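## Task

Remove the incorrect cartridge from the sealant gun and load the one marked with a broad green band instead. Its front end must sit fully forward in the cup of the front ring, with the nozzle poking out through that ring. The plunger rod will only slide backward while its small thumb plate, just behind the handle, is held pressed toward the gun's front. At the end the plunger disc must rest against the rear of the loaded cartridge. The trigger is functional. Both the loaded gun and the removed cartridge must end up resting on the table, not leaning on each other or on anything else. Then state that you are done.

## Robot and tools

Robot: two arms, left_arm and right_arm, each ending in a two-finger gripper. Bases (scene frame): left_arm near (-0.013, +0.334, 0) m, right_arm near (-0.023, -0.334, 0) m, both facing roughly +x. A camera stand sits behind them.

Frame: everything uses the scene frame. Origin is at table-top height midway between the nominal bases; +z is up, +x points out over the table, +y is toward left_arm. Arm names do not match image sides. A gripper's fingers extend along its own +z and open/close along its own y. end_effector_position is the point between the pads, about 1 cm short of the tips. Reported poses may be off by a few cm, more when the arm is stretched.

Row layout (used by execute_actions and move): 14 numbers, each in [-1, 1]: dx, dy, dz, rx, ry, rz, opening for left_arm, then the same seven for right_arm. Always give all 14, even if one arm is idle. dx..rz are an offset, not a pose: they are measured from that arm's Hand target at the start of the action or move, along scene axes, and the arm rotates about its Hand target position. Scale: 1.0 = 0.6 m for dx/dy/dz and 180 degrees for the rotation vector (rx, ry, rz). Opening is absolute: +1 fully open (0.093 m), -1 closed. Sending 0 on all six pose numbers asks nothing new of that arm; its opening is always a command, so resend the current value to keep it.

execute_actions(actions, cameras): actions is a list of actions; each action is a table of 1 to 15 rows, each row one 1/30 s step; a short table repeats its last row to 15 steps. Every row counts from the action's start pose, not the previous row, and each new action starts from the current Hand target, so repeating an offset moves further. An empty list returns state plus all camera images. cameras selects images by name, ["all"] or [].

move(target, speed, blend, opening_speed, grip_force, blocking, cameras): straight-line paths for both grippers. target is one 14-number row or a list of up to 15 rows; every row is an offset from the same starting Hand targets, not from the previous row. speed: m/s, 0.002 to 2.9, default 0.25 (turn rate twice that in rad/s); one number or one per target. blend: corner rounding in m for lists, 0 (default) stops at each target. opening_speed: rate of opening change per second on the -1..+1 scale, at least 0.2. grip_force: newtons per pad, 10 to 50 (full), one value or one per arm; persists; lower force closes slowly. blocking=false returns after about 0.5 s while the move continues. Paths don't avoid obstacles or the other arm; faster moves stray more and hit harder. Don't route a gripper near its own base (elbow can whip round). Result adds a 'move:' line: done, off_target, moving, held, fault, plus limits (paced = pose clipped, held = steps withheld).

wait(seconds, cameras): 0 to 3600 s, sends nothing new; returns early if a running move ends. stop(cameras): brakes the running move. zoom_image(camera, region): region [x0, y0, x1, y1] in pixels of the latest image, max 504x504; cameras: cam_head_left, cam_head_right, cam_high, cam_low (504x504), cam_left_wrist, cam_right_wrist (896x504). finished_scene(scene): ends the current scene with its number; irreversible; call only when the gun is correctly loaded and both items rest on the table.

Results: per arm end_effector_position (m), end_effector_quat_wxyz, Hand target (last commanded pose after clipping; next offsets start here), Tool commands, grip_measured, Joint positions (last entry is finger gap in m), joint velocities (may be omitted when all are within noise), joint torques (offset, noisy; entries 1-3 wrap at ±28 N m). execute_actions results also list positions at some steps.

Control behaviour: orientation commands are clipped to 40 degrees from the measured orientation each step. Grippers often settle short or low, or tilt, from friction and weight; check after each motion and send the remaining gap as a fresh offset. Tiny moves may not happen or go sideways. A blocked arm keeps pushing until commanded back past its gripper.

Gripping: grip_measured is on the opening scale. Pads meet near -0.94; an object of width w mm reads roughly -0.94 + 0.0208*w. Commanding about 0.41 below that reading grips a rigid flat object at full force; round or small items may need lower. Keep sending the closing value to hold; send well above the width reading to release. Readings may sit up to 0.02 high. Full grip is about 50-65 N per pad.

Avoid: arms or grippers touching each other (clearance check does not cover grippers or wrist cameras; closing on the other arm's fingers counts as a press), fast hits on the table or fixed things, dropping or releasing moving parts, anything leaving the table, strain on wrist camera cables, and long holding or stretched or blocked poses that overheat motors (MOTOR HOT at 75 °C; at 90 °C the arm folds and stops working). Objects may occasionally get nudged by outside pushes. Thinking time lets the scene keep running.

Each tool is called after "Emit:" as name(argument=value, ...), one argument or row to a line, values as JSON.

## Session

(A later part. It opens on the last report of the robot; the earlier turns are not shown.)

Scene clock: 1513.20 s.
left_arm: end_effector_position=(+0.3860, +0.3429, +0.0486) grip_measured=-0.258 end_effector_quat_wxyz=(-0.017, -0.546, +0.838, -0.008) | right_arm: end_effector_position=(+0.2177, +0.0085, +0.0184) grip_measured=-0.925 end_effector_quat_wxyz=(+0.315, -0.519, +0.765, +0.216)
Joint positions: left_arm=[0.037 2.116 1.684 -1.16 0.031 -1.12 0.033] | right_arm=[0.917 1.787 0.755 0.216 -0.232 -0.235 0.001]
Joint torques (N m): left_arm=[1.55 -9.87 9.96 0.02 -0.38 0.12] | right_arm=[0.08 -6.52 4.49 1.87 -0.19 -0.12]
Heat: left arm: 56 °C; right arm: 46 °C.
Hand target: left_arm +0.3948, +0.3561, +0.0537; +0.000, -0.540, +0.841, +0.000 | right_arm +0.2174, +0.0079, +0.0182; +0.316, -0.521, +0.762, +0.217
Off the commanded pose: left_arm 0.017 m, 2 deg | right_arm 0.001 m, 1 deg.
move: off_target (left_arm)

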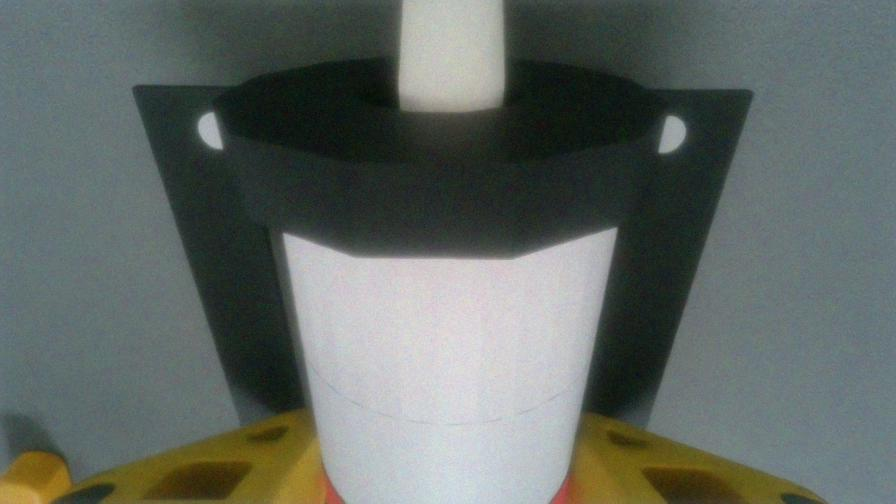

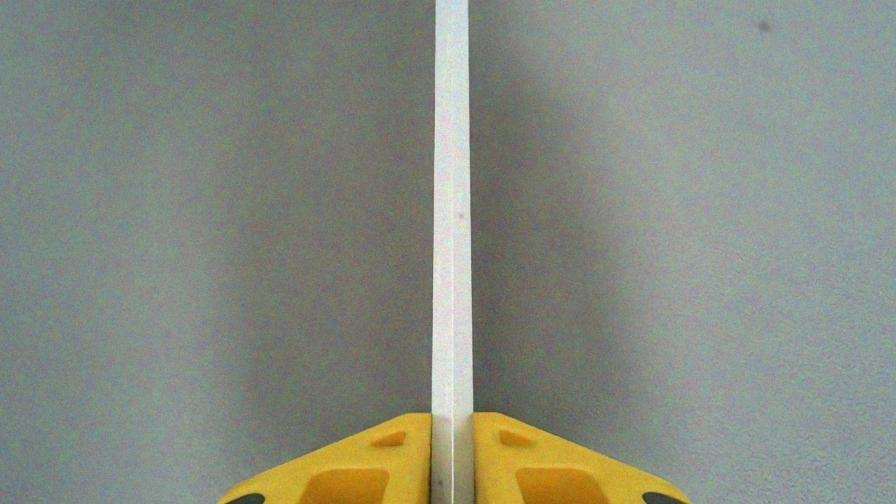

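Emit:
move(
  target=[
    [0.013,0.029,0.005,0,0,0,-0.6,0,0,0,0,0,0,-1],
  ],
  cameras=["cam_left_wrist","cam_right_wrist"],
  speed=0.05,
)

Scene clock: 1518.97 s.
left_arm: end_effector_position=(+0.3867, +0.3450, +0.0484) grip_measured=-0.257 end_effector_quat_wxyz=(-0.043, -0.544, +0.838, -0.019) | right_arm: end_effector_position=(+0.2179, +0.0087, +0.0187) grip_measured=-0.925 end_effector_quat_wxyz=(+0.315, -0.518, +0.765, +0.216)
Joint positions: left_arm=[0.061 2.153 1.738 -1.212 0.076 -1.091 0.033] | right_arm=[0.917 1.787 0.755 0.218 -0.232 -0.235 0.001]
Joint torques (N m): left_arm=[3.06 -10.59 10.93 0.11 -0.77 0.23] | right_arm=[0.08 -6.54 4.51 1.86 -0.19 -0.12]
Heat: left arm: 56 °C; right arm: 46 °C.
Hand target: left_arm +0.4024, +0.3736, +0.0566; +0.000, -0.541, +0.841, +0.000 | right_arm +0.2174, +0.0079, +0.0182; +0.316, -0.521, +0.762, +0.217
Off the commanded pose: left_arm 0.034 m, 6 deg | right_arm 0.001 m, 0 deg.
move: off_target (left_arm)

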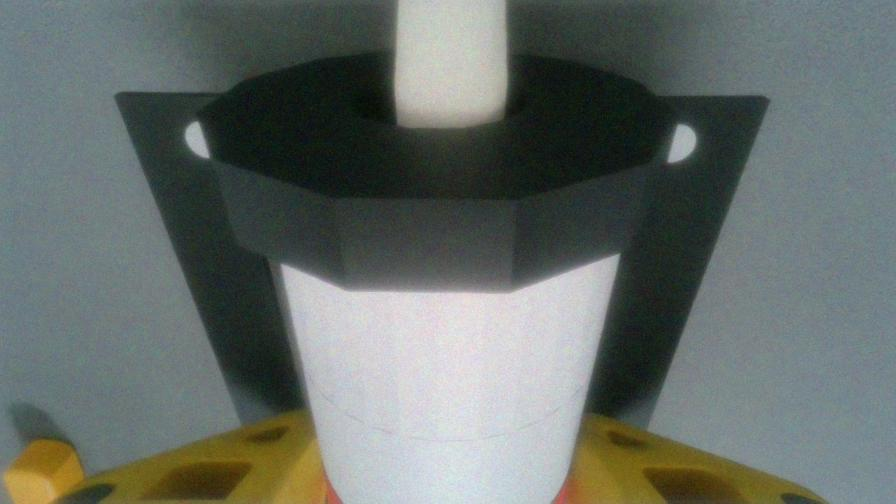

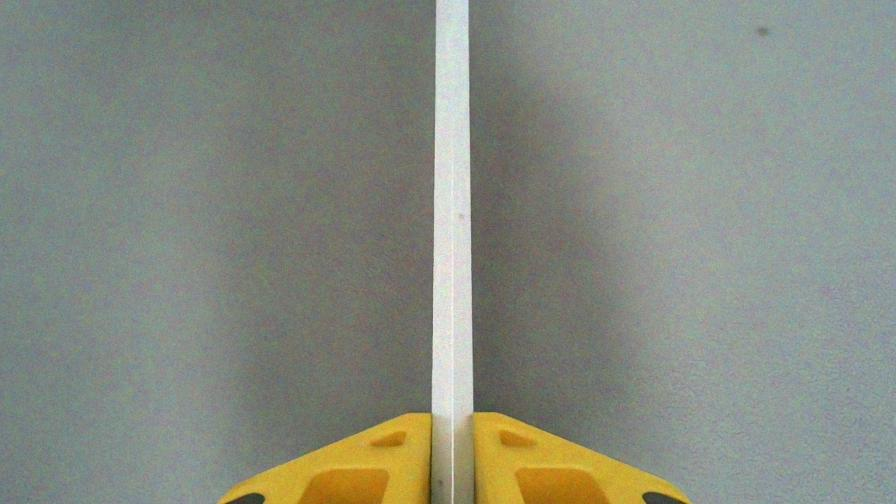

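Emit:
move(
  target=[
    [-0.02,-0.045,-0.01,0,0,0,-0.6,0,0,0,0,0,0,-1],
    [-0.02,-0.045,-0.01,0,0,0,0.3,0,0,0,0,0,0,-1],
    [-0.02,-0.045,0.1,0,0,0,0.3,0,0,0,0,0,0,-1],
    [-0.0457,-0.076,0.07,0.254,-0.112,0,0.0,0,0,0,0,0,0,-1],
  ],
  cameras=["cam_left_wrist"],
  speed=[0.05,0.05,0.15,0.2],
)

Emit:
zoom_image(
  camera="cam_left_wrist",
  region=[300, 50, 600, 350],
)

Scene clock: 1547.37 s.
left_arm: end_effector_position=(+0.3734, +0.3271, +0.0923) grip_measured=+0.002 end_effector_quat_wxyz=(+0.334, -0.484, +0.773, +0.237) | right_arm: end_effector_position=(+0.2179, +0.0085, +0.0185) grip_measured=-0.925 end_effector_quat_wxyz=(+0.315, -0.518, +0.766, +0.216)
Joint positions: left_arm=[-0.347 1.949 1.383 -0.955 -0.843 -1.445 0.045] | right_arm=[0.917 1.787 0.755 0.217 -0.231 -0.232 0.001]
Joint torques (N m): left_arm=[-0.64 -10.52 5.61 0.37 -0.82 -0.4] | right_arm=[0.06 -6.52 4.51 1.86 -0.2 -0.15]
Heat: left arm: 59 °C; right arm: 47 °C.
Hand target: left_arm +0.3751, +0.3279, +0.0987; +0.353, -0.490, +0.762, +0.233 | right_arm +0.2174, +0.0079, +0.0182; +0.316, -0.521, +0.762, +0.217
Off the commanded pose: left_arm 0.007 m, 3 deg | right_arm 0.001 m, 1 deg.
move: off_target (left_arm); target 2's new opening was sent with left_arm's hand 0.006 m and 3 deg from that target; target 4's new opening was sent with left_arm's hand 0.007 m and 3 deg from that target

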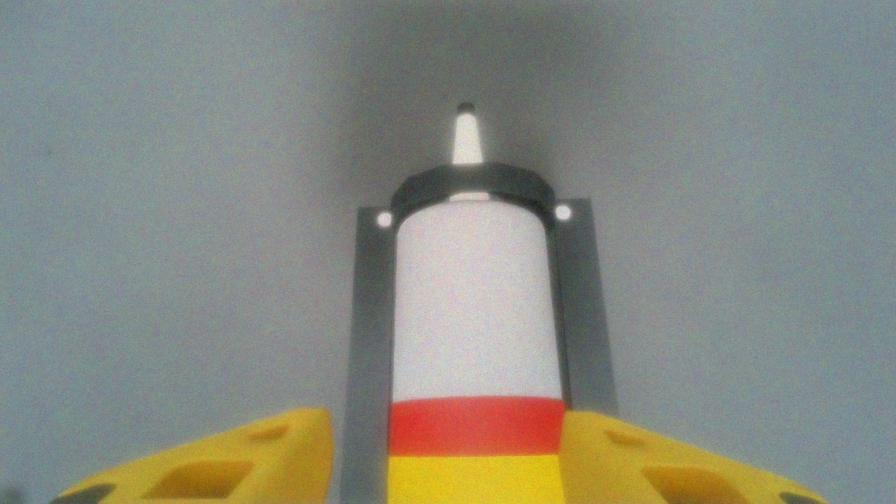

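Scaled by 1.680.

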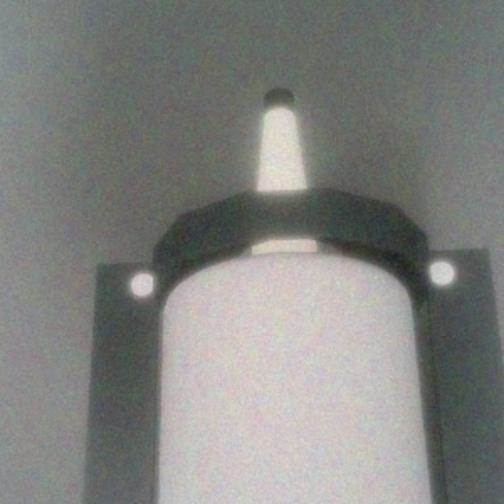

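Emit:
move(
  target=[
    [0.0197,0.018,0.02,-0.254,0.112,0,0.3,0,0,0,0,0,0,-1],
    [0.0197,0.018,-0.105,-0.254,0.112,0,0.3,0,0,0,0,0,0,-1],
    [0.0197,0.018,-0.115,-0.254,0.112,0,0.3,0,0,0,0,0,0,-1],
  ],
  cameras=["cam_left_wrist"],
  speed=[0.15,0.1,0.05],
)

Scene clock: 1583.57 s.
left_arm: end_effector_position=(+0.3803, +0.3362, +0.0462) grip_measured=+0.298 end_effector_quat_wxyz=(-0.007, -0.542, +0.840, +0.004) | right_arm: end_effector_position=(+0.2178, +0.0085, +0.0183) grip_measured=-0.925 end_effector_quat_wxyz=(+0.314, -0.518, +0.766, +0.216)
Joint positions: left_arm=[0.007 2.09 1.634 -1.131 0 -1.141 0.06] | right_arm=[0.917 1.788 0.755 0.217 -0.232 -0.232 0.001]
Joint torques (N m): left_arm=[0.39 -8.43 3.89 0.75 -0.1 -0.1] | right_arm=[0.06 -6.75 4.49 1.86 -0.2 -0.15]
Heat: left arm: 56 °C; right arm: 47 °C.
Hand target: left_arm +0.3869, +0.3388, +0.0297; +0.000, -0.541, +0.841, +0.000 | right_arm +0.2174, +0.0080, +0.0183; +0.316, -0.521, +0.762, +0.217
Off the commanded pose: left_arm 0.018 m, 1 deg | right_arm 0.001 m, 1 deg.
move: off_target (left_arm)

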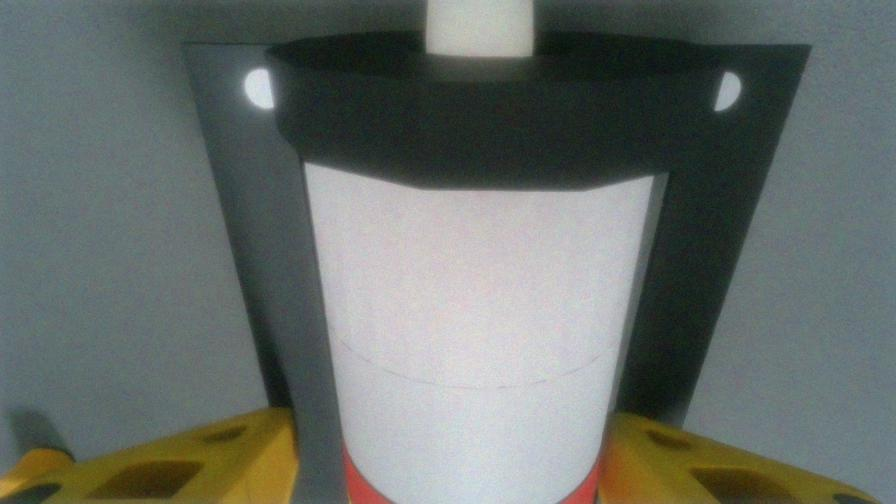

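Emit:
move(
  target=[
    [0.008,-0.0035,0.02,0,0,0,0.3,0,0,0,0,0,0,-1],
    [0.008,-0.0035,0.005,0,0,0,0.3,0,0,0,0,0,0,-1],
  ],
  cameras=["cam_left_wrist"],
  speed=[0.05,0.05],
)

Scene clock: 1590.83 s.
left_arm: end_effector_position=(+0.3803, +0.3362, +0.0473) grip_measured=+0.298 end_effector_quat_wxyz=(-0.009, -0.542, +0.840, +0.005) | right_arm: end_effector_position=(+0.2178, +0.0085, +0.0183) grip_measured=-0.925 end_effector_quat_wxyz=(+0.314, -0.518, +0.766, +0.216)
Joint positions: left_arm=[0.007 2.093 1.643 -1.141 0.001 -1.141 0.06] | right_arm=[0.917 1.788 0.755 0.217 -0.232 -0.232 0.001]
Joint torques (N m): left_arm=[-0.12 -7.56 6.23 0.65 -0.11 -0.15] | right_arm=[0.08 -6.64 4.49 1.86 -0.2 -0.15]
Heat: left arm: 56 °C; right arm: 47 °C.
Hand target: left_arm +0.3916, +0.3366, +0.0326; +0.000, -0.541, +0.841, +0.000 | right_arm +0.2174, +0.0080, +0.0183; +0.316, -0.521, +0.762, +0.217
Off the commanded pose: left_arm 0.018 m, 1 deg | right_arm 0.001 m, 1 deg.
move: off_target (left_arm)

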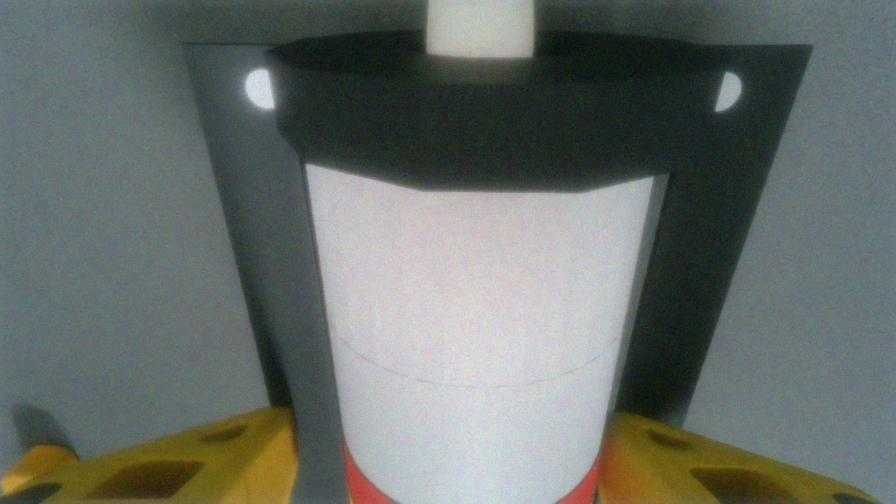

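Emit:
move(
  target=[
    [0.0,0.0,0.06,0,0,0,0.3,0,0,0,0,0,0,-1],
    [0.0,0.0,0.0,0,0,0,0.3,0,0,0,0,0,0,-1],
  ],
  cameras=["cam_left_wrist"],
  speed=[0.1,0.08],
)

Scene clock: 1596.67 s.
left_arm: end_effector_position=(+0.3883, +0.3361, +0.0469) grip_measured=+0.298 end_effector_quat_wxyz=(-0.001, -0.542, +0.840, +0.000) | right_arm: end_effector_position=(+0.2178, +0.0085, +0.0183) grip_measured=-0.925 end_effector_quat_wxyz=(+0.314, -0.518, +0.766, +0.216)
Joint positions: left_arm=[0.007 2.108 1.664 -1.129 0.001 -1.141 0.06] | right_arm=[0.917 1.788 0.755 0.217 -0.232 -0.232 0.001]
Joint torques (N m): left_arm=[-0.1 -8.58 4.57 0.55 -0.11 -0.14] | right_arm=[0.08 -6.67 4.48 1.88 -0.19 -0.15]
Heat: left arm: 56 °C; right arm: 47 °C.
Hand target: left_arm +0.3916, +0.3367, +0.0326; +0.000, -0.541, +0.841, +0.000 | right_arm +0.2174, +0.0079, +0.0182; +0.316, -0.521, +0.762, +0.217
Off the commanded pose: left_arm 0.015 m, 0 deg | right_arm 0.001 m, 1 deg.
move: off_target (left_arm)

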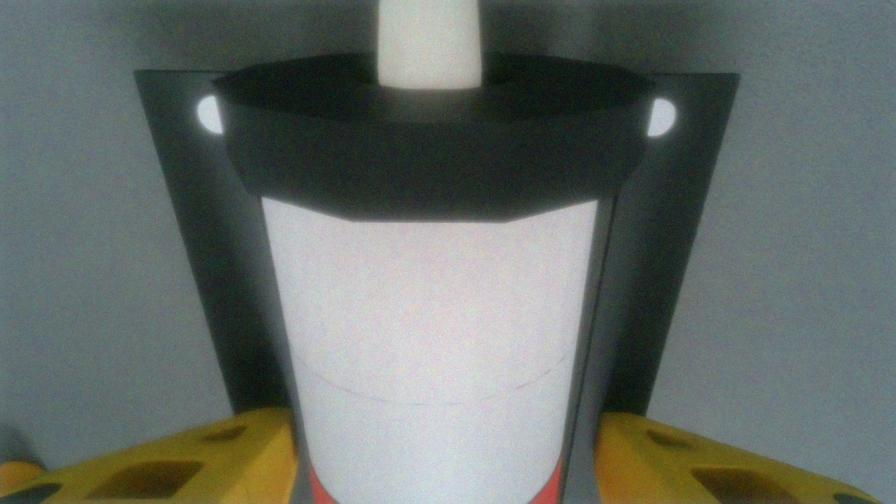

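Emit:
move(
  target=[
    [-0.003,0.0013,0.03,0,0,0,0.3,0,0,0,0,0,0,-1],
    [-0.003,0.0013,0.01,0,0,0,0.3,0,0,0,0,0,0,-1],
    [-0.003,0.0013,0.02,0,0,0,-0.5,0,0,0,0,0,0,-1],
    [-0.003,0.0013,0.045,0,0,0,-0.5,0,0,0,0,0,0,-1],
  ],
  cameras=["cam_left_wrist","cam_low"],
  speed=[0.08,0.05,0.05,0.05],
)

Emit:
zoom_image(
  camera="cam_low",
  region=[350, 220, 504, 374],
)

Scene clock: 1608.47 s.
left_arm: end_effector_position=(+0.3874, +0.3359, +0.0490) grip_measured=-0.268 end_effector_quat_wxyz=(-0.004, -0.542, +0.840, +0.001) | right_arm: end_effector_position=(+0.2178, +0.0084, +0.0183) grip_measured=-0.925 end_effector_quat_wxyz=(+0.314, -0.518, +0.766, +0.215)
Joint positions: left_arm=[0.007 2.108 1.672 -1.143 0.002 -1.14 0.032] | right_arm=[0.917 1.788 0.755 0.216 -0.232 -0.234 0.001]
Joint torques (N m): left_arm=[0.02 -11.12 9.7 -0.21 -0.12 -0.12] | right_arm=[0.08 -6.53 4.51 1.87 -0.2 -0.13]
Heat: left arm: 56 °C; right arm: 47 °C.
Hand target: left_arm +0.3898, +0.3374, +0.0596; +0.000, -0.541, +0.841, +0.000 | right_arm +0.2174, +0.0080, +0.0182; +0.316, -0.521, +0.762, +0.217
Off the commanded pose: left_arm 0.011 m, 0 deg | right_arm 0.001 m, 1 deg.
move: off_target (left_arm)
Images, in order (width x height): cam_low 504x504, cam_left_wrist 896x504.

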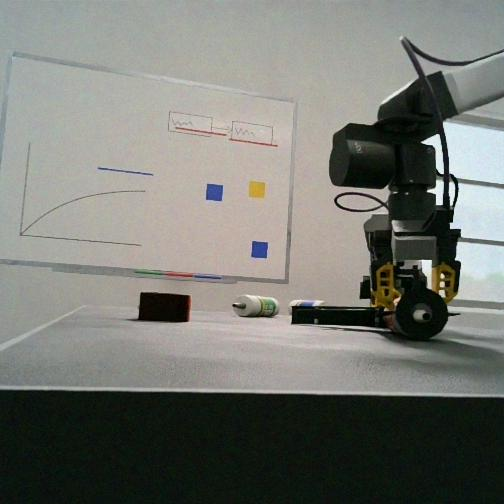

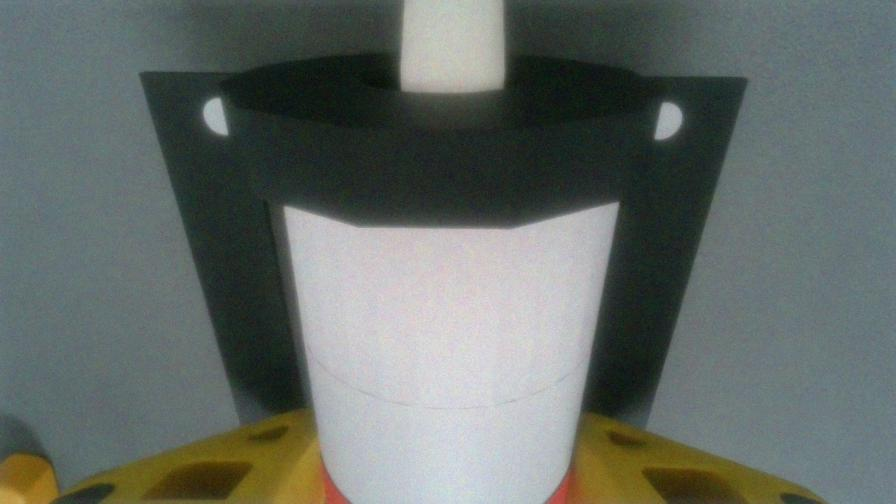

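Scaled by 3.273.

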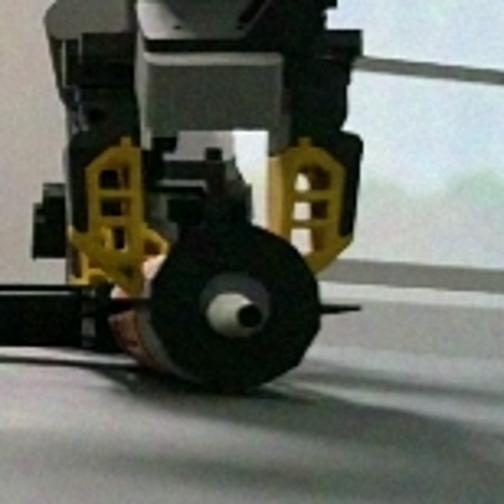

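Emit:
move(
  target=[
    [0,0,0.015,0,0,0,-0.6,0,0,0,0,0,0,-1],
    [0.007,0.015,0.015,0,0,0,-0.6,0,0,0,0,0,0,-1],
  ],
  cameras=["cam_left_wrist","cam_low"],
  speed=[0.05,0.05],
)

Emit:
zoom_image(
  camera="cam_low",
  region=[350, 220, 504, 374],
)

Scene clock: 1614.73 s.
left_arm: end_effector_position=(+0.3865, +0.3395, +0.0560) grip_measured=-0.256 end_effector_quat_wxyz=(-0.012, -0.545, +0.838, +0.003) | right_arm: end_effector_position=(+0.2178, +0.0084, +0.0183) grip_measured=-0.925 end_effector_quat_wxyz=(+0.315, -0.518, +0.765, +0.215)
Joint positions: left_arm=[0.018 2.116 1.713 -1.192 0.007 -1.137 0.033] | right_arm=[0.917 1.788 0.755 0.216 -0.232 -0.235 0.001]
Joint torques (N m): left_arm=[1.09 -10.92 10.89 -0.18 -0.19 0.07] | right_arm=[0.08 -6.56 4.51 1.87 -0.2 -0.12]
Heat: left arm: 56 °C; right arm: 47 °C.
Hand target: left_arm +0.3940, +0.3464, +0.0686; +0.000, -0.541, +0.841, +0.000 | right_arm +0.2174, +0.0080, +0.0183; +0.316, -0.521, +0.762, +0.217
Off the commanded pose: left_arm 0.016 m, 2 deg | right_arm 0.001 m, 1 deg.
move: off_target (left_arm)
Images, in order (width x height): cam_low 504x504, cam_left_wrist 896x504.

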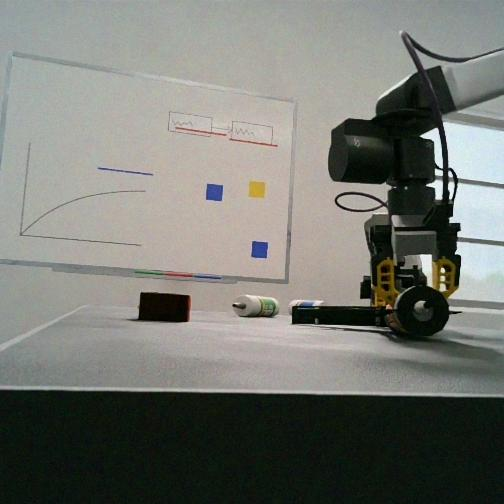

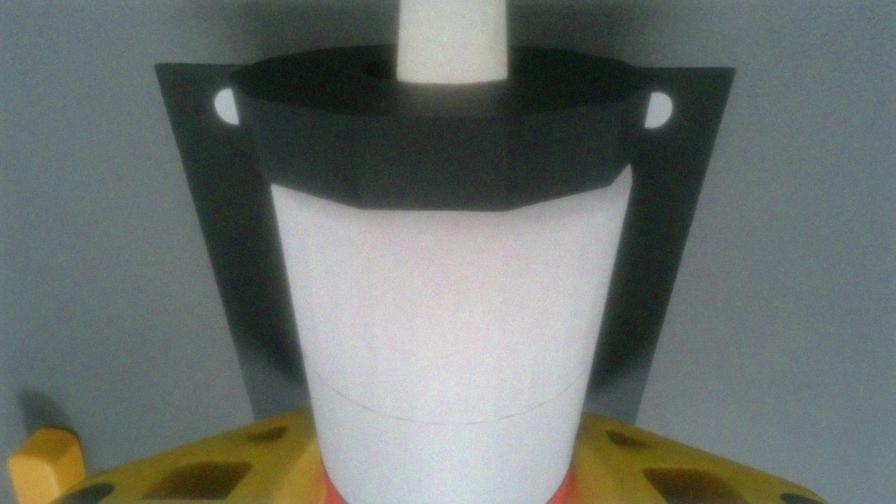

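Scaled by 3.273.

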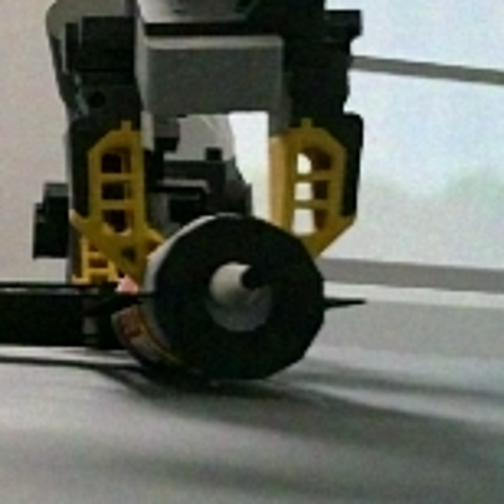

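Emit:
move(
  target=[
    [0.007,0.016,0.0,0,0,0,-0.6,0,0,0,0,0,0,-1],
    [0.007,0.016,-0.012,0,0,0,-0.6,0,0,0,0,0,0,-1],
  ],
  cameras=["cam_left_wrist","cam_low"],
  speed=[0.05,0.02],
)

Emit:
zoom_image(
  camera="cam_low",
  region=[350, 220, 504, 374],
)

Scene clock: 1625.77 s.
left_arm: end_effector_position=(+0.3865, +0.3414, +0.0542) grip_measured=-0.255 end_effector_quat_wxyz=(-0.027, -0.544, +0.839, -0.001) | right_arm: end_effector_position=(+0.2180, +0.0087, +0.0186) grip_measured=-0.925 end_effector_quat_wxyz=(+0.315, -0.518, +0.765, +0.216)
Joint positions: left_arm=[0.032 2.137 1.737 -1.216 0.029 -1.12 0.033] | right_arm=[0.917 1.788 0.755 0.218 -0.232 -0.235 0.001]
Joint torques (N m): left_arm=[1.88 -10.78 9.4 0.15 -0.36 0.11] | right_arm=[0.08 -6.65 4.49 1.85 -0.19 -0.12]
Heat: left arm: 59 °C; right arm: 47 °C.
Hand target: left_arm +0.3983, +0.3561, +0.0614; +0.000, -0.541, +0.841, +0.000 | right_arm +0.2174, +0.0080, +0.0183; +0.316, -0.521, +0.762, +0.217
Off the commanded pose: left_arm 0.020 m, 3 deg | right_arm 0.001 m, 0 deg.
move: off_target (left_arm)
Images, in order (width x height): cam_low 504x504, cam_left_wrist 896x504.

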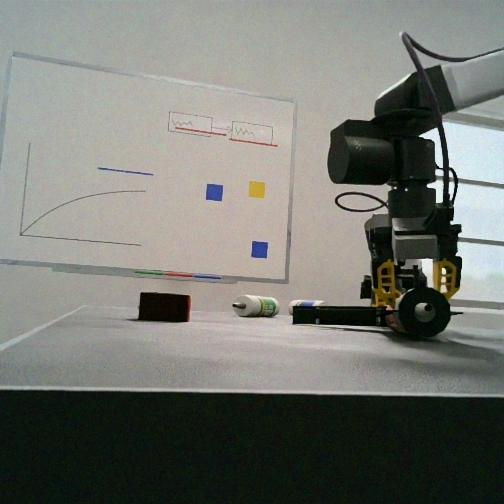

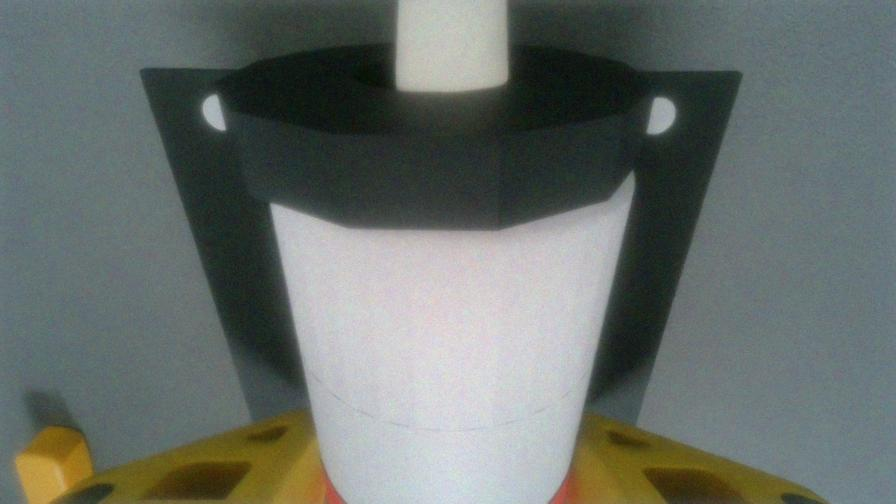

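Scaled by 3.273.

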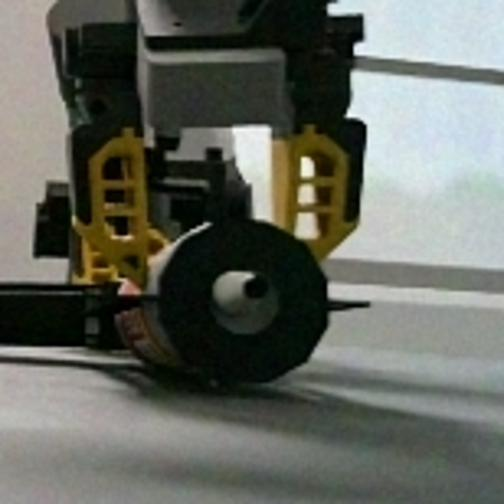

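Emit:
move(
  target=[
    [0.0,0.0,-0.012,0,0,0,-0.6,0,0,0,0,0,0,-1],
  ],
  cameras=["cam_left_wrist"],
  speed=0.02,
)

Emit:
move(
  target=[
    [0.0,0.0,-0.012,0,0,0,-0.6,0,0,0,0,0,0,-1],
  ],
  cameras=["cam_left_wrist"],
  speed=0.02,
)

Scene clock: 1633.73 s.
left_arm: end_effector_position=(+0.3873, +0.3420, +0.0519) grip_measured=-0.255 end_effector_quat_wxyz=(-0.027, -0.544, +0.839, -0.001) | right_arm: end_effector_position=(+0.2180, +0.0087, +0.0186) grip_measured=-0.925 end_effector_quat_wxyz=(+0.315, -0.518, +0.765, +0.216)
Joint positions: left_arm=[0.034 2.143 1.737 -1.211 0.03 -1.118 0.033] | right_arm=[0.917 1.788 0.755 0.218 -0.232 -0.235 0.001]
Joint torques (N m): left_arm=[1.73 -11.06 7.65 0.33 -0.35 0.09] | right_arm=[0.06 -6.48 4.51 1.87 -0.2 -0.13]
Heat: left arm: 60 °C; right arm: 48 °C.
Hand target: left_arm +0.3982, +0.3559, +0.0542; +0.000, -0.541, +0.841, +0.000 | right_arm +0.2174, +0.0080, +0.0183; +0.316, -0.521, +0.762, +0.217
Off the commanded pose: left_arm 0.018 m, 3 deg | right_arm 0.001 m, 0 deg.
move: off_target (left_arm)

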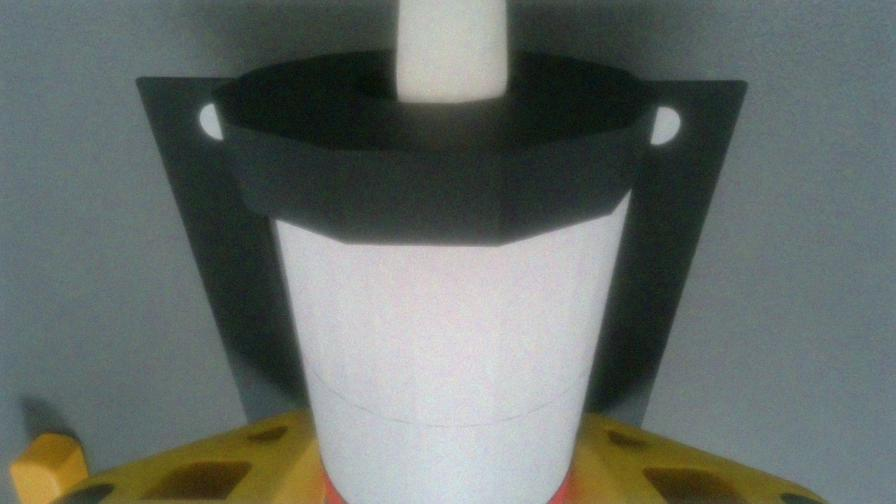

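Scene clock: 1634.33 s.
left_arm: end_effector_position=(+0.3873, +0.3425, +0.0500) grip_measured=-0.255 end_effector_quat_wxyz=(-0.027, -0.544, +0.839, -0.001) | right_arm: end_effector_position=(+0.2180, +0.0087, +0.0186) grip_measured=-0.925 end_effector_quat_wxyz=(+0.315, -0.518, +0.765, +0.216)
Joint positions: left_arm=[0.035 2.143 1.73 -1.202 0.03 -1.117 0.033] | right_arm=[0.917 1.788 0.755 0.218 -0.232 -0.234 0.001]
Joint torques (N m): left_arm=[1.65 -10.48 6.38 0.48 -0.36 0.09] | right_arm=[0.08 -6.58 4.48 1.86 -0.19 -0.13]
Heat: left arm: 60 °C; right arm: 48 °C.
Hand target: left_arm +0.3983, +0.3560, +0.0471; +0.000, -0.541, +0.841, +0.000 | right_arm +0.2174, +0.0080, +0.0183; +0.316, -0.521, +0.762, +0.217
Off the commanded pose: left_arm 0.018 m, 3 deg | right_arm 0.001 m, 1 deg.
move: off_target (left_arm)

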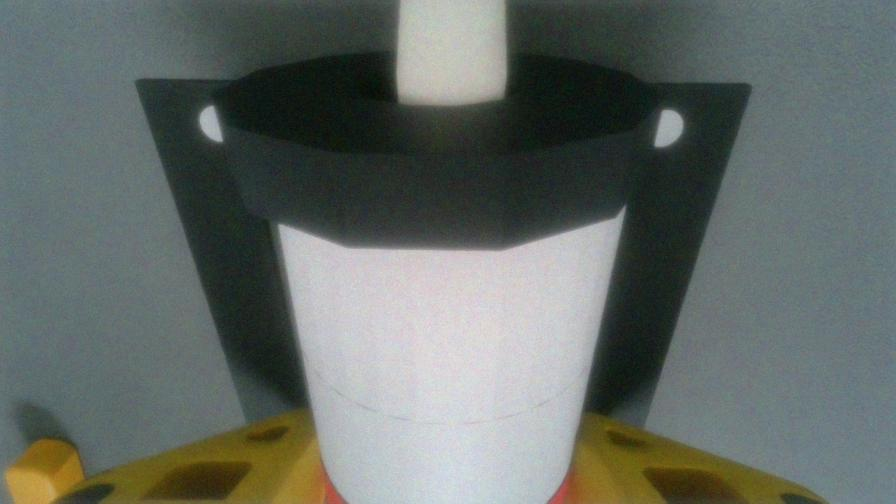

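Emit:
move(
  target=[
    [-0.012,-0.027,-0.0,0,0,0,-0.6,0,0,0,0,0,0,-1],
    [-0.012,-0.027,-0.0,0,0,0,0.3,0,0,0,0,0,0,-1],
    [-0.012,-0.027,0.1,0,0,0,0.3,0,0,0,0,0,0,-1],
    [-0.0387,-0.047,0.086,0.254,-0.112,0,0.0,0,0,0,0,0,0,-1],
  ],
  cameras=["cam_left_wrist"],
  speed=[0.05,0.05,0.15,0.2],
)

Emit:
zoom_image(
  camera="cam_left_wrist",
  region=[300, 50, 600, 350],
)

Scene clock: 1652.20 s.
left_arm: end_effector_position=(+0.3733, +0.3272, +0.0906) grip_measured=+0.002 end_effector_quat_wxyz=(+0.332, -0.483, +0.774, +0.239) | right_arm: end_effector_position=(+0.2181, +0.0086, +0.0185) grip_measured=-0.925 end_effector_quat_wxyz=(+0.315, -0.517, +0.766, +0.216)
Joint positions: left_arm=[-0.347 1.954 1.383 -0.956 -0.843 -1.446 0.045] | right_arm=[0.917 1.788 0.755 0.218 -0.231 -0.232 0.001]
Joint torques (N m): left_arm=[-0.69 -10.97 5.6 0.35 -0.83 -0.4] | right_arm=[0.06 -6.56 4.51 1.86 -0.21 -0.15]
Heat: left arm: 62 °C; right arm: 48 °C.
Hand target: left_arm +0.3750, +0.3278, +0.0986; +0.353, -0.490, +0.762, +0.233 | right_arm +0.2174, +0.0080, +0.0183; +0.316, -0.521, +0.762, +0.217
Off the commanded pose: left_arm 0.008 m, 3 deg | right_arm 0.001 m, 1 deg.
move: off_target (left_arm); target 4's new opening was sent with left_arm's hand 0.008 m and 3 deg from that target

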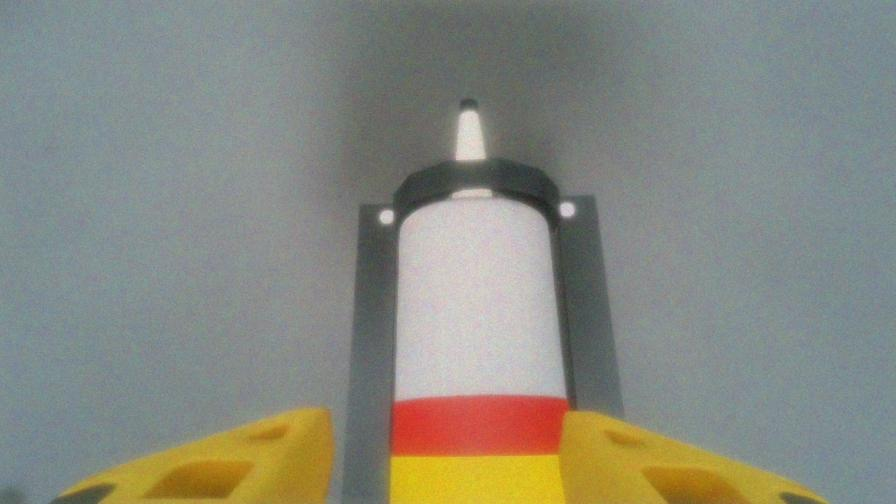

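Scaled by 1.680.

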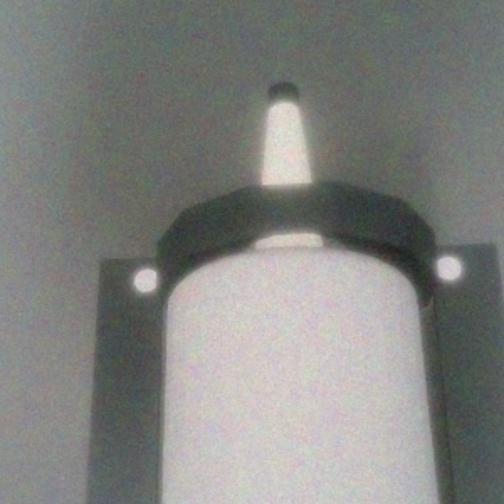

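Emit:
wait(
  seconds=0.1,
  cameras=["cam_low"],
)

Emit:
zoom_image(
  camera="cam_low",
  region=[370, 270, 470, 350],
)

Scene clock: 1665.67 s.
left_arm: end_effector_position=(+0.3733, +0.3272, +0.0906) grip_measured=+0.002 end_effector_quat_wxyz=(+0.332, -0.483, +0.774, +0.239) | right_arm: end_effector_position=(+0.2181, +0.0086, +0.0185) grip_measured=-0.925 end_effector_quat_wxyz=(+0.315, -0.517, +0.766, +0.216)
Joint positions: left_arm=[-0.347 1.954 1.383 -0.956 -0.843 -1.446 0.045] | right_arm=[0.917 1.788 0.755 0.218 -0.231 -0.232 0.001]
Joint torques (N m): left_arm=[-0.65 -10.96 5.61 0.36 -0.83 -0.4] | right_arm=[0.08 -6.54 4.49 1.85 -0.21 -0.15]
Heat: left arm: 60 °C; right arm: 48 °C.
Hand target: left_arm +0.3750, +0.3278, +0.0986; +0.353, -0.490, +0.762, +0.233 | right_arm +0.2174, +0.0080, +0.0183; +0.316, -0.521, +0.762, +0.217
Tool commands: left_gripper/opening=+0.0 right_gripper/opening=-1.0
Off the commanded pose: left_arm 0.008 m, 3 deg | right_arm 0.001 m, 1 deg.
wait: 0.10 s; at rest from the start

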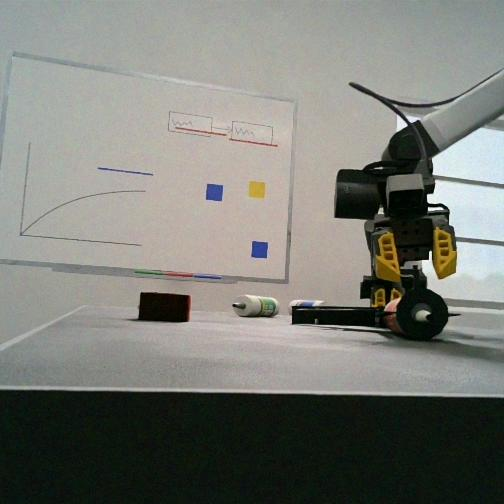

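Scaled by 5.040.

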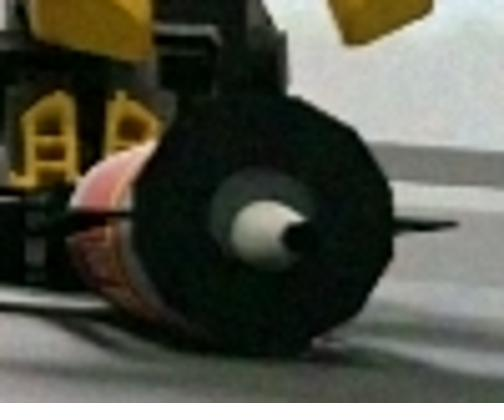

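Emit:
move(
  target=[
    [-0.1,-0.17,0.08,-0.254,0.1134,-0.0025,-1,0,0,0,0,0,0,-1],
    [-0.1995,-0.3393,0.0,-0.254,0.1134,-0.0025,-1,0,0,0,0,0,0,-1],
  ],
  cameras=["cam_left_wrist","cam_high"],
  speed=[0.2,0.15],
)

Scene clock: 1692.23 s.
left_arm: end_effector_position=(+0.2549, +0.1234, +0.0950) grip_measured=-0.989 end_effector_quat_wxyz=(-0.007, -0.530, +0.848, +0.008) | right_arm: end_effector_position=(+0.2181, +0.0086, +0.0185) grip_measured=-0.925 end_effector_quat_wxyz=(+0.315, -0.517, +0.766, +0.216)
Joint positions: left_arm=[-0.66 1.86 1.504 -1.234 0.007 -1.779 0] | right_arm=[0.917 1.788 0.755 0.218 -0.231 -0.232 0.001]
Joint torques (N m): left_arm=[-0.23 -10.3 5.68 0.09 -0.16 -0.39] | right_arm=[0.08 -6.56 4.49 1.85 -0.21 -0.15]
Heat: left arm: 60 °C; right arm: 48 °C.
Hand target: left_arm +0.2554, +0.1242, +0.0987; +0.000, -0.537, +0.843, +0.000 | right_arm +0.2174, +0.0080, +0.0183; +0.316, -0.521, +0.762, +0.217
Off the commanded pose: left_arm 0.004 m, 2 deg | right_arm 0.001 m, 1 deg.
move: done
Images, in order (width x height): cam_high 504x504, cam_left_wrist 896x504.

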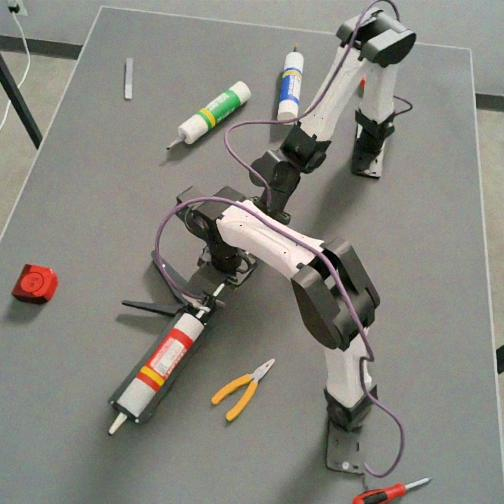

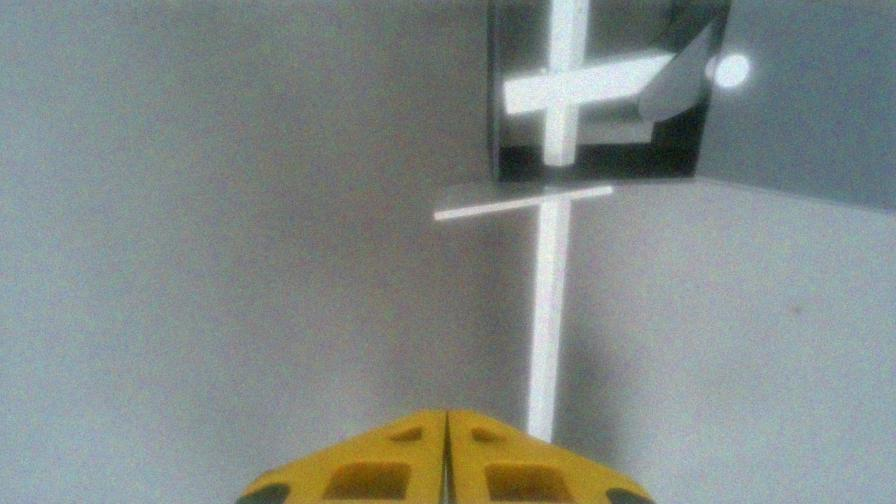

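Emit:
move(
  target=[
    [0.002,-0.001,-0.106,0,0,0,-1,0,0,0,0,0,0,-1],
  ],
  speed=0.1,
)

Emit:
move(
  target=[
    [0.010,0.0228,0.0,0,0,0,-1,0,0,0,0,0,0,-1],
  ],
  cameras=["cam_left_wrist"],
  speed=0.06,
)

Scene clock: 1703.13 s.
left_arm: end_effector_position=(+0.2560, +0.1226, +0.0395) grip_measured=-0.989 end_effector_quat_wxyz=(-0.003, -0.530, +0.848, -0.003) | right_arm: end_effector_position=(+0.2181, +0.0086, +0.0185) grip_measured=-0.925 end_effector_quat_wxyz=(+0.315, -0.517, +0.766, +0.216)
Joint positions: left_arm=[-0.66 1.89 1.318 -0.994 0.007 -1.779 0] | right_arm=[0.917 1.788 0.755 0.218 -0.231 -0.232 0.001]
Joint torques (N m): left_arm=[-0.17 -8.01 5.79 0.18 -0.15 -0.37] | right_arm=[0.08 -6.56 4.49 1.86 -0.2 -0.15]
Heat: left arm: 59 °C; right arm: 48 °C.
Hand target: left_arm +0.2566, +0.1236, +0.0350; +0.000, -0.537, +0.843, +0.000 | right_arm +0.2174, +0.0080, +0.0183; +0.316, -0.521, +0.762, +0.217
Off the commanded pose: left_arm 0.005 m, 1 deg | right_arm 0.001 m, 1 deg.
move: done

Scene clock: 1703.87 s.
left_arm: end_effector_position=(+0.2606, +0.1345, +0.0363) grip_measured=-0.989 end_effector_quat_wxyz=(-0.006, -0.539, +0.842, +0.000) | right_arm: end_effector_position=(+0.2181, +0.0086, +0.0185) grip_measured=-0.925 end_effector_quat_wxyz=(+0.315, -0.517, +0.766, +0.216)
Joint positions: left_arm=[-0.623 1.89 1.304 -0.99 0.011 -1.764 0] | right_arm=[0.917 1.788 0.755 0.218 -0.231 -0.232 0.001]
Joint torques (N m): left_arm=[0.32 -8.9 5.55 0.21 -0.19 -0.07] | right_arm=[0.06 -6.54 4.49 1.86 -0.2 -0.15]
Heat: left arm: 59 °C; right arm: 48 °C.
Hand target: left_arm +0.2626, +0.1374, +0.0350; +0.000, -0.537, +0.843, +0.000 | right_arm +0.2174, +0.0080, +0.0183; +0.316, -0.521, +0.762, +0.217
Off the commanded pose: left_arm 0.004 m, 1 deg | right_arm 0.001 m, 1 deg.
move: done

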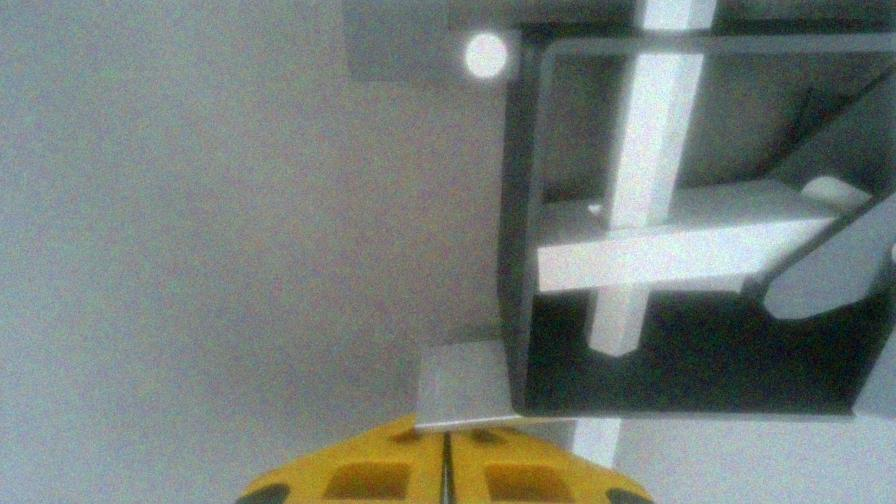

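Emit:
move(
  target=[
    [0.010,0.0228,0.0,0,0,-0.01,-1,0,0,0,0,0,0,-1],
  ],
  cameras=["cam_left_wrist"],
  speed=0.06,
)

Emit:
move(
  target=[
    [0.0,0.0,0.0,0,0,0,-1,-0.0068,-0.0152,0,0,0,0,-1],
  ],
  cameras=["cam_left_wrist","cam_right_wrist"],
  speed=0.06,
)

Scene clock: 1712.90 s.
left_arm: end_effector_position=(+0.2619, +0.1373, +0.0359) grip_measured=-0.989 end_effector_quat_wxyz=(-0.024, -0.521, +0.853, -0.007) | right_arm: end_effector_position=(+0.2181, +0.0086, +0.0185) grip_measured=-0.925 end_effector_quat_wxyz=(+0.315, -0.517, +0.766, +0.216)
Joint positions: left_arm=[-0.595 1.89 1.302 -0.99 0.049 -1.693 0] | right_arm=[0.917 1.788 0.755 0.218 -0.231 -0.232 0.001]
Joint torques (N m): left_arm=[1.69 -9.62 4.64 0.17 -0.52 -0.01] | right_arm=[0.06 -6.56 4.51 1.86 -0.21 -0.15]
Heat: left arm: 59 °C; right arm: 48 °C.
Hand target: left_arm +0.2685, +0.1511, +0.0349; -0.001, -0.524, +0.852, +0.000 | right_arm +0.2174, +0.0080, +0.0183; +0.316, -0.521, +0.762, +0.217
Off the commanded pose: left_arm 0.015 m, 3 deg | right_arm 0.001 m, 1 deg.
move: off_target (left_arm)

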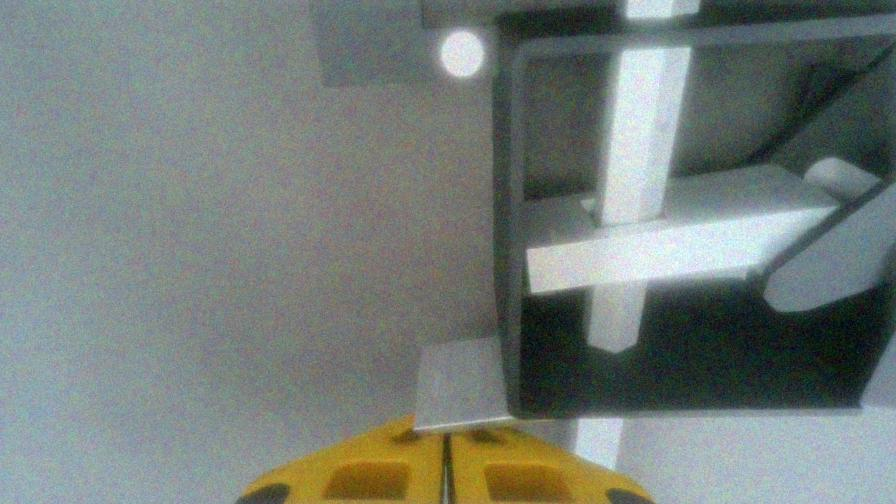

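Scene clock: 1713.47 s.
left_arm: end_effector_position=(+0.2605, +0.1354, +0.0354) grip_measured=-0.989 end_effector_quat_wxyz=(-0.030, -0.520, +0.853, -0.010) | right_arm: end_effector_position=(+0.2172, +0.0055, +0.0155) grip_measured=-0.925 end_effector_quat_wxyz=(+0.319, -0.516, +0.765, +0.216)
Joint positions: left_arm=[-0.595 1.89 1.299 -0.987 0.063 -1.692 0] | right_arm=[0.914 1.788 0.73 0.252 -0.23 -0.233 0.001]
Joint torques (N m): left_arm=[1.73 -9.76 4.86 0.13 -0.63 -0.07] | right_arm=[-0.42 -8.76 3.32 1.6 -0.27 -0.21]
Heat: left arm: 59 °C; right arm: 48 °C.
Hand target: left_arm +0.2685, +0.1510, +0.0349; -0.001, -0.524, +0.852, +0.000 | right_arm +0.2134, -0.0012, +0.0182; +0.316, -0.521, +0.762, +0.217
Off the commanded pose: left_arm 0.018 m, 4 deg | right_arm 0.008 m, 1 deg.
move: done

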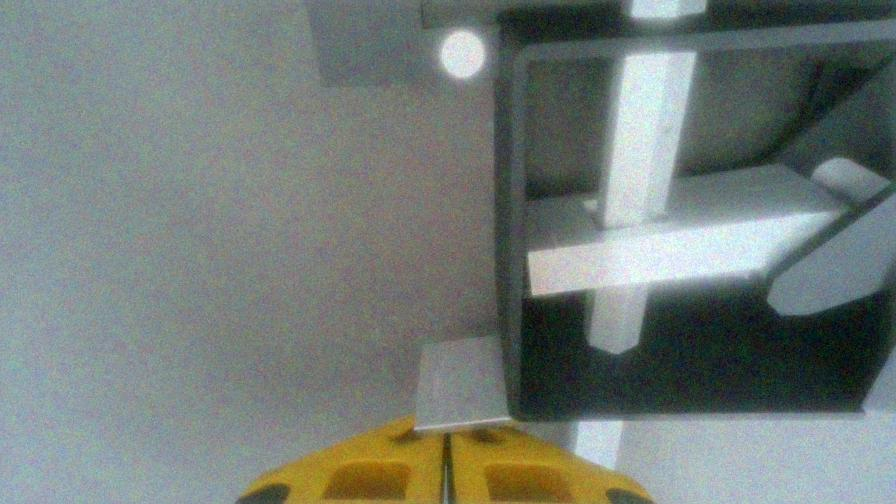

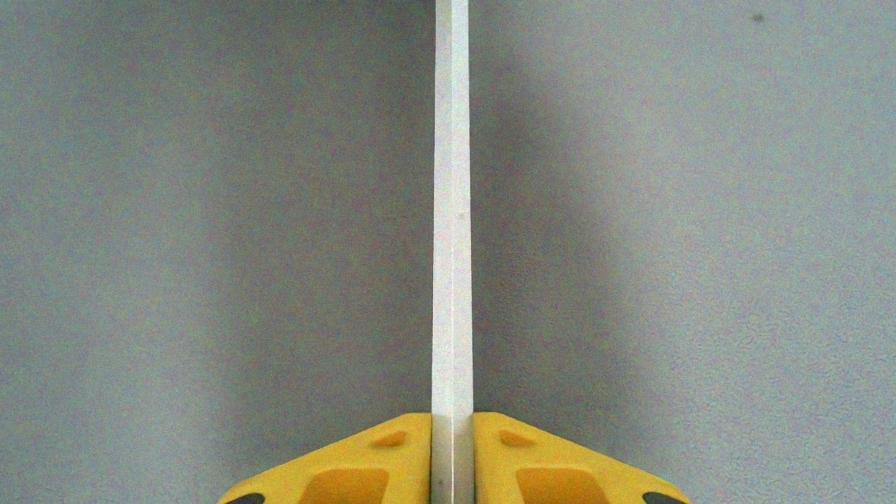

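Emit:
move(
  target=[
    [-0.014,-0.032,0.0,0,0,0,-1,0.0068,0.0152,0,0,0,0,-1],
    [-0.0185,-0.030,0.0,0,0,-0.045,-1,0.0068,0.0152,0,0,0,0,-1],
  ],
  cameras=["cam_left_wrist"],
  speed=0.06,
)

Scene clock: 1765.50 s.
left_arm: end_effector_position=(+0.2576, +0.1315, +0.0352) grip_measured=-0.989 end_effector_quat_wxyz=(-0.011, -0.470, +0.882, -0.002) | right_arm: end_effector_position=(+0.2170, +0.0053, +0.0153) grip_measured=-0.925 end_effector_quat_wxyz=(+0.319, -0.516, +0.765, +0.216)
Joint positions: left_arm=[-0.63 1.89 1.299 -0.986 0.021 -1.611 0] | right_arm=[0.914 1.788 0.73 0.251 -0.23 -0.233 0.001]
Joint torques (N m): left_arm=[-0.84 -9.36 5.24 0.17 -0.28 -0.09] | right_arm=[0.28 -6.53 6.37 1.53 -0.21 -0.14]
Heat: left arm: 61 °C; right arm: 49 °C.
Hand target: left_arm +0.2574, +0.1330, +0.0349; -0.001, -0.462, +0.887, +0.000 | right_arm +0.2175, +0.0079, +0.0182; +0.316, -0.521, +0.763, +0.217
Off the commanded pose: left_arm 0.001 m, 2 deg | right_arm 0.004 m, 1 deg.
move: done

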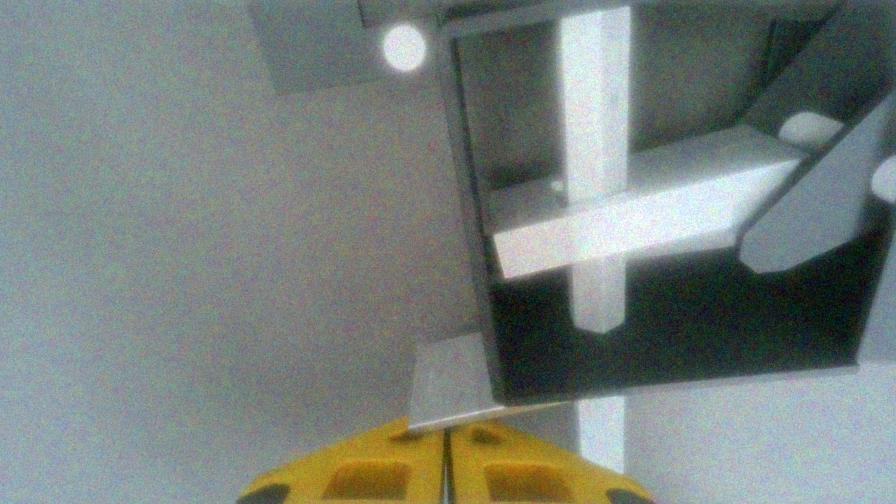

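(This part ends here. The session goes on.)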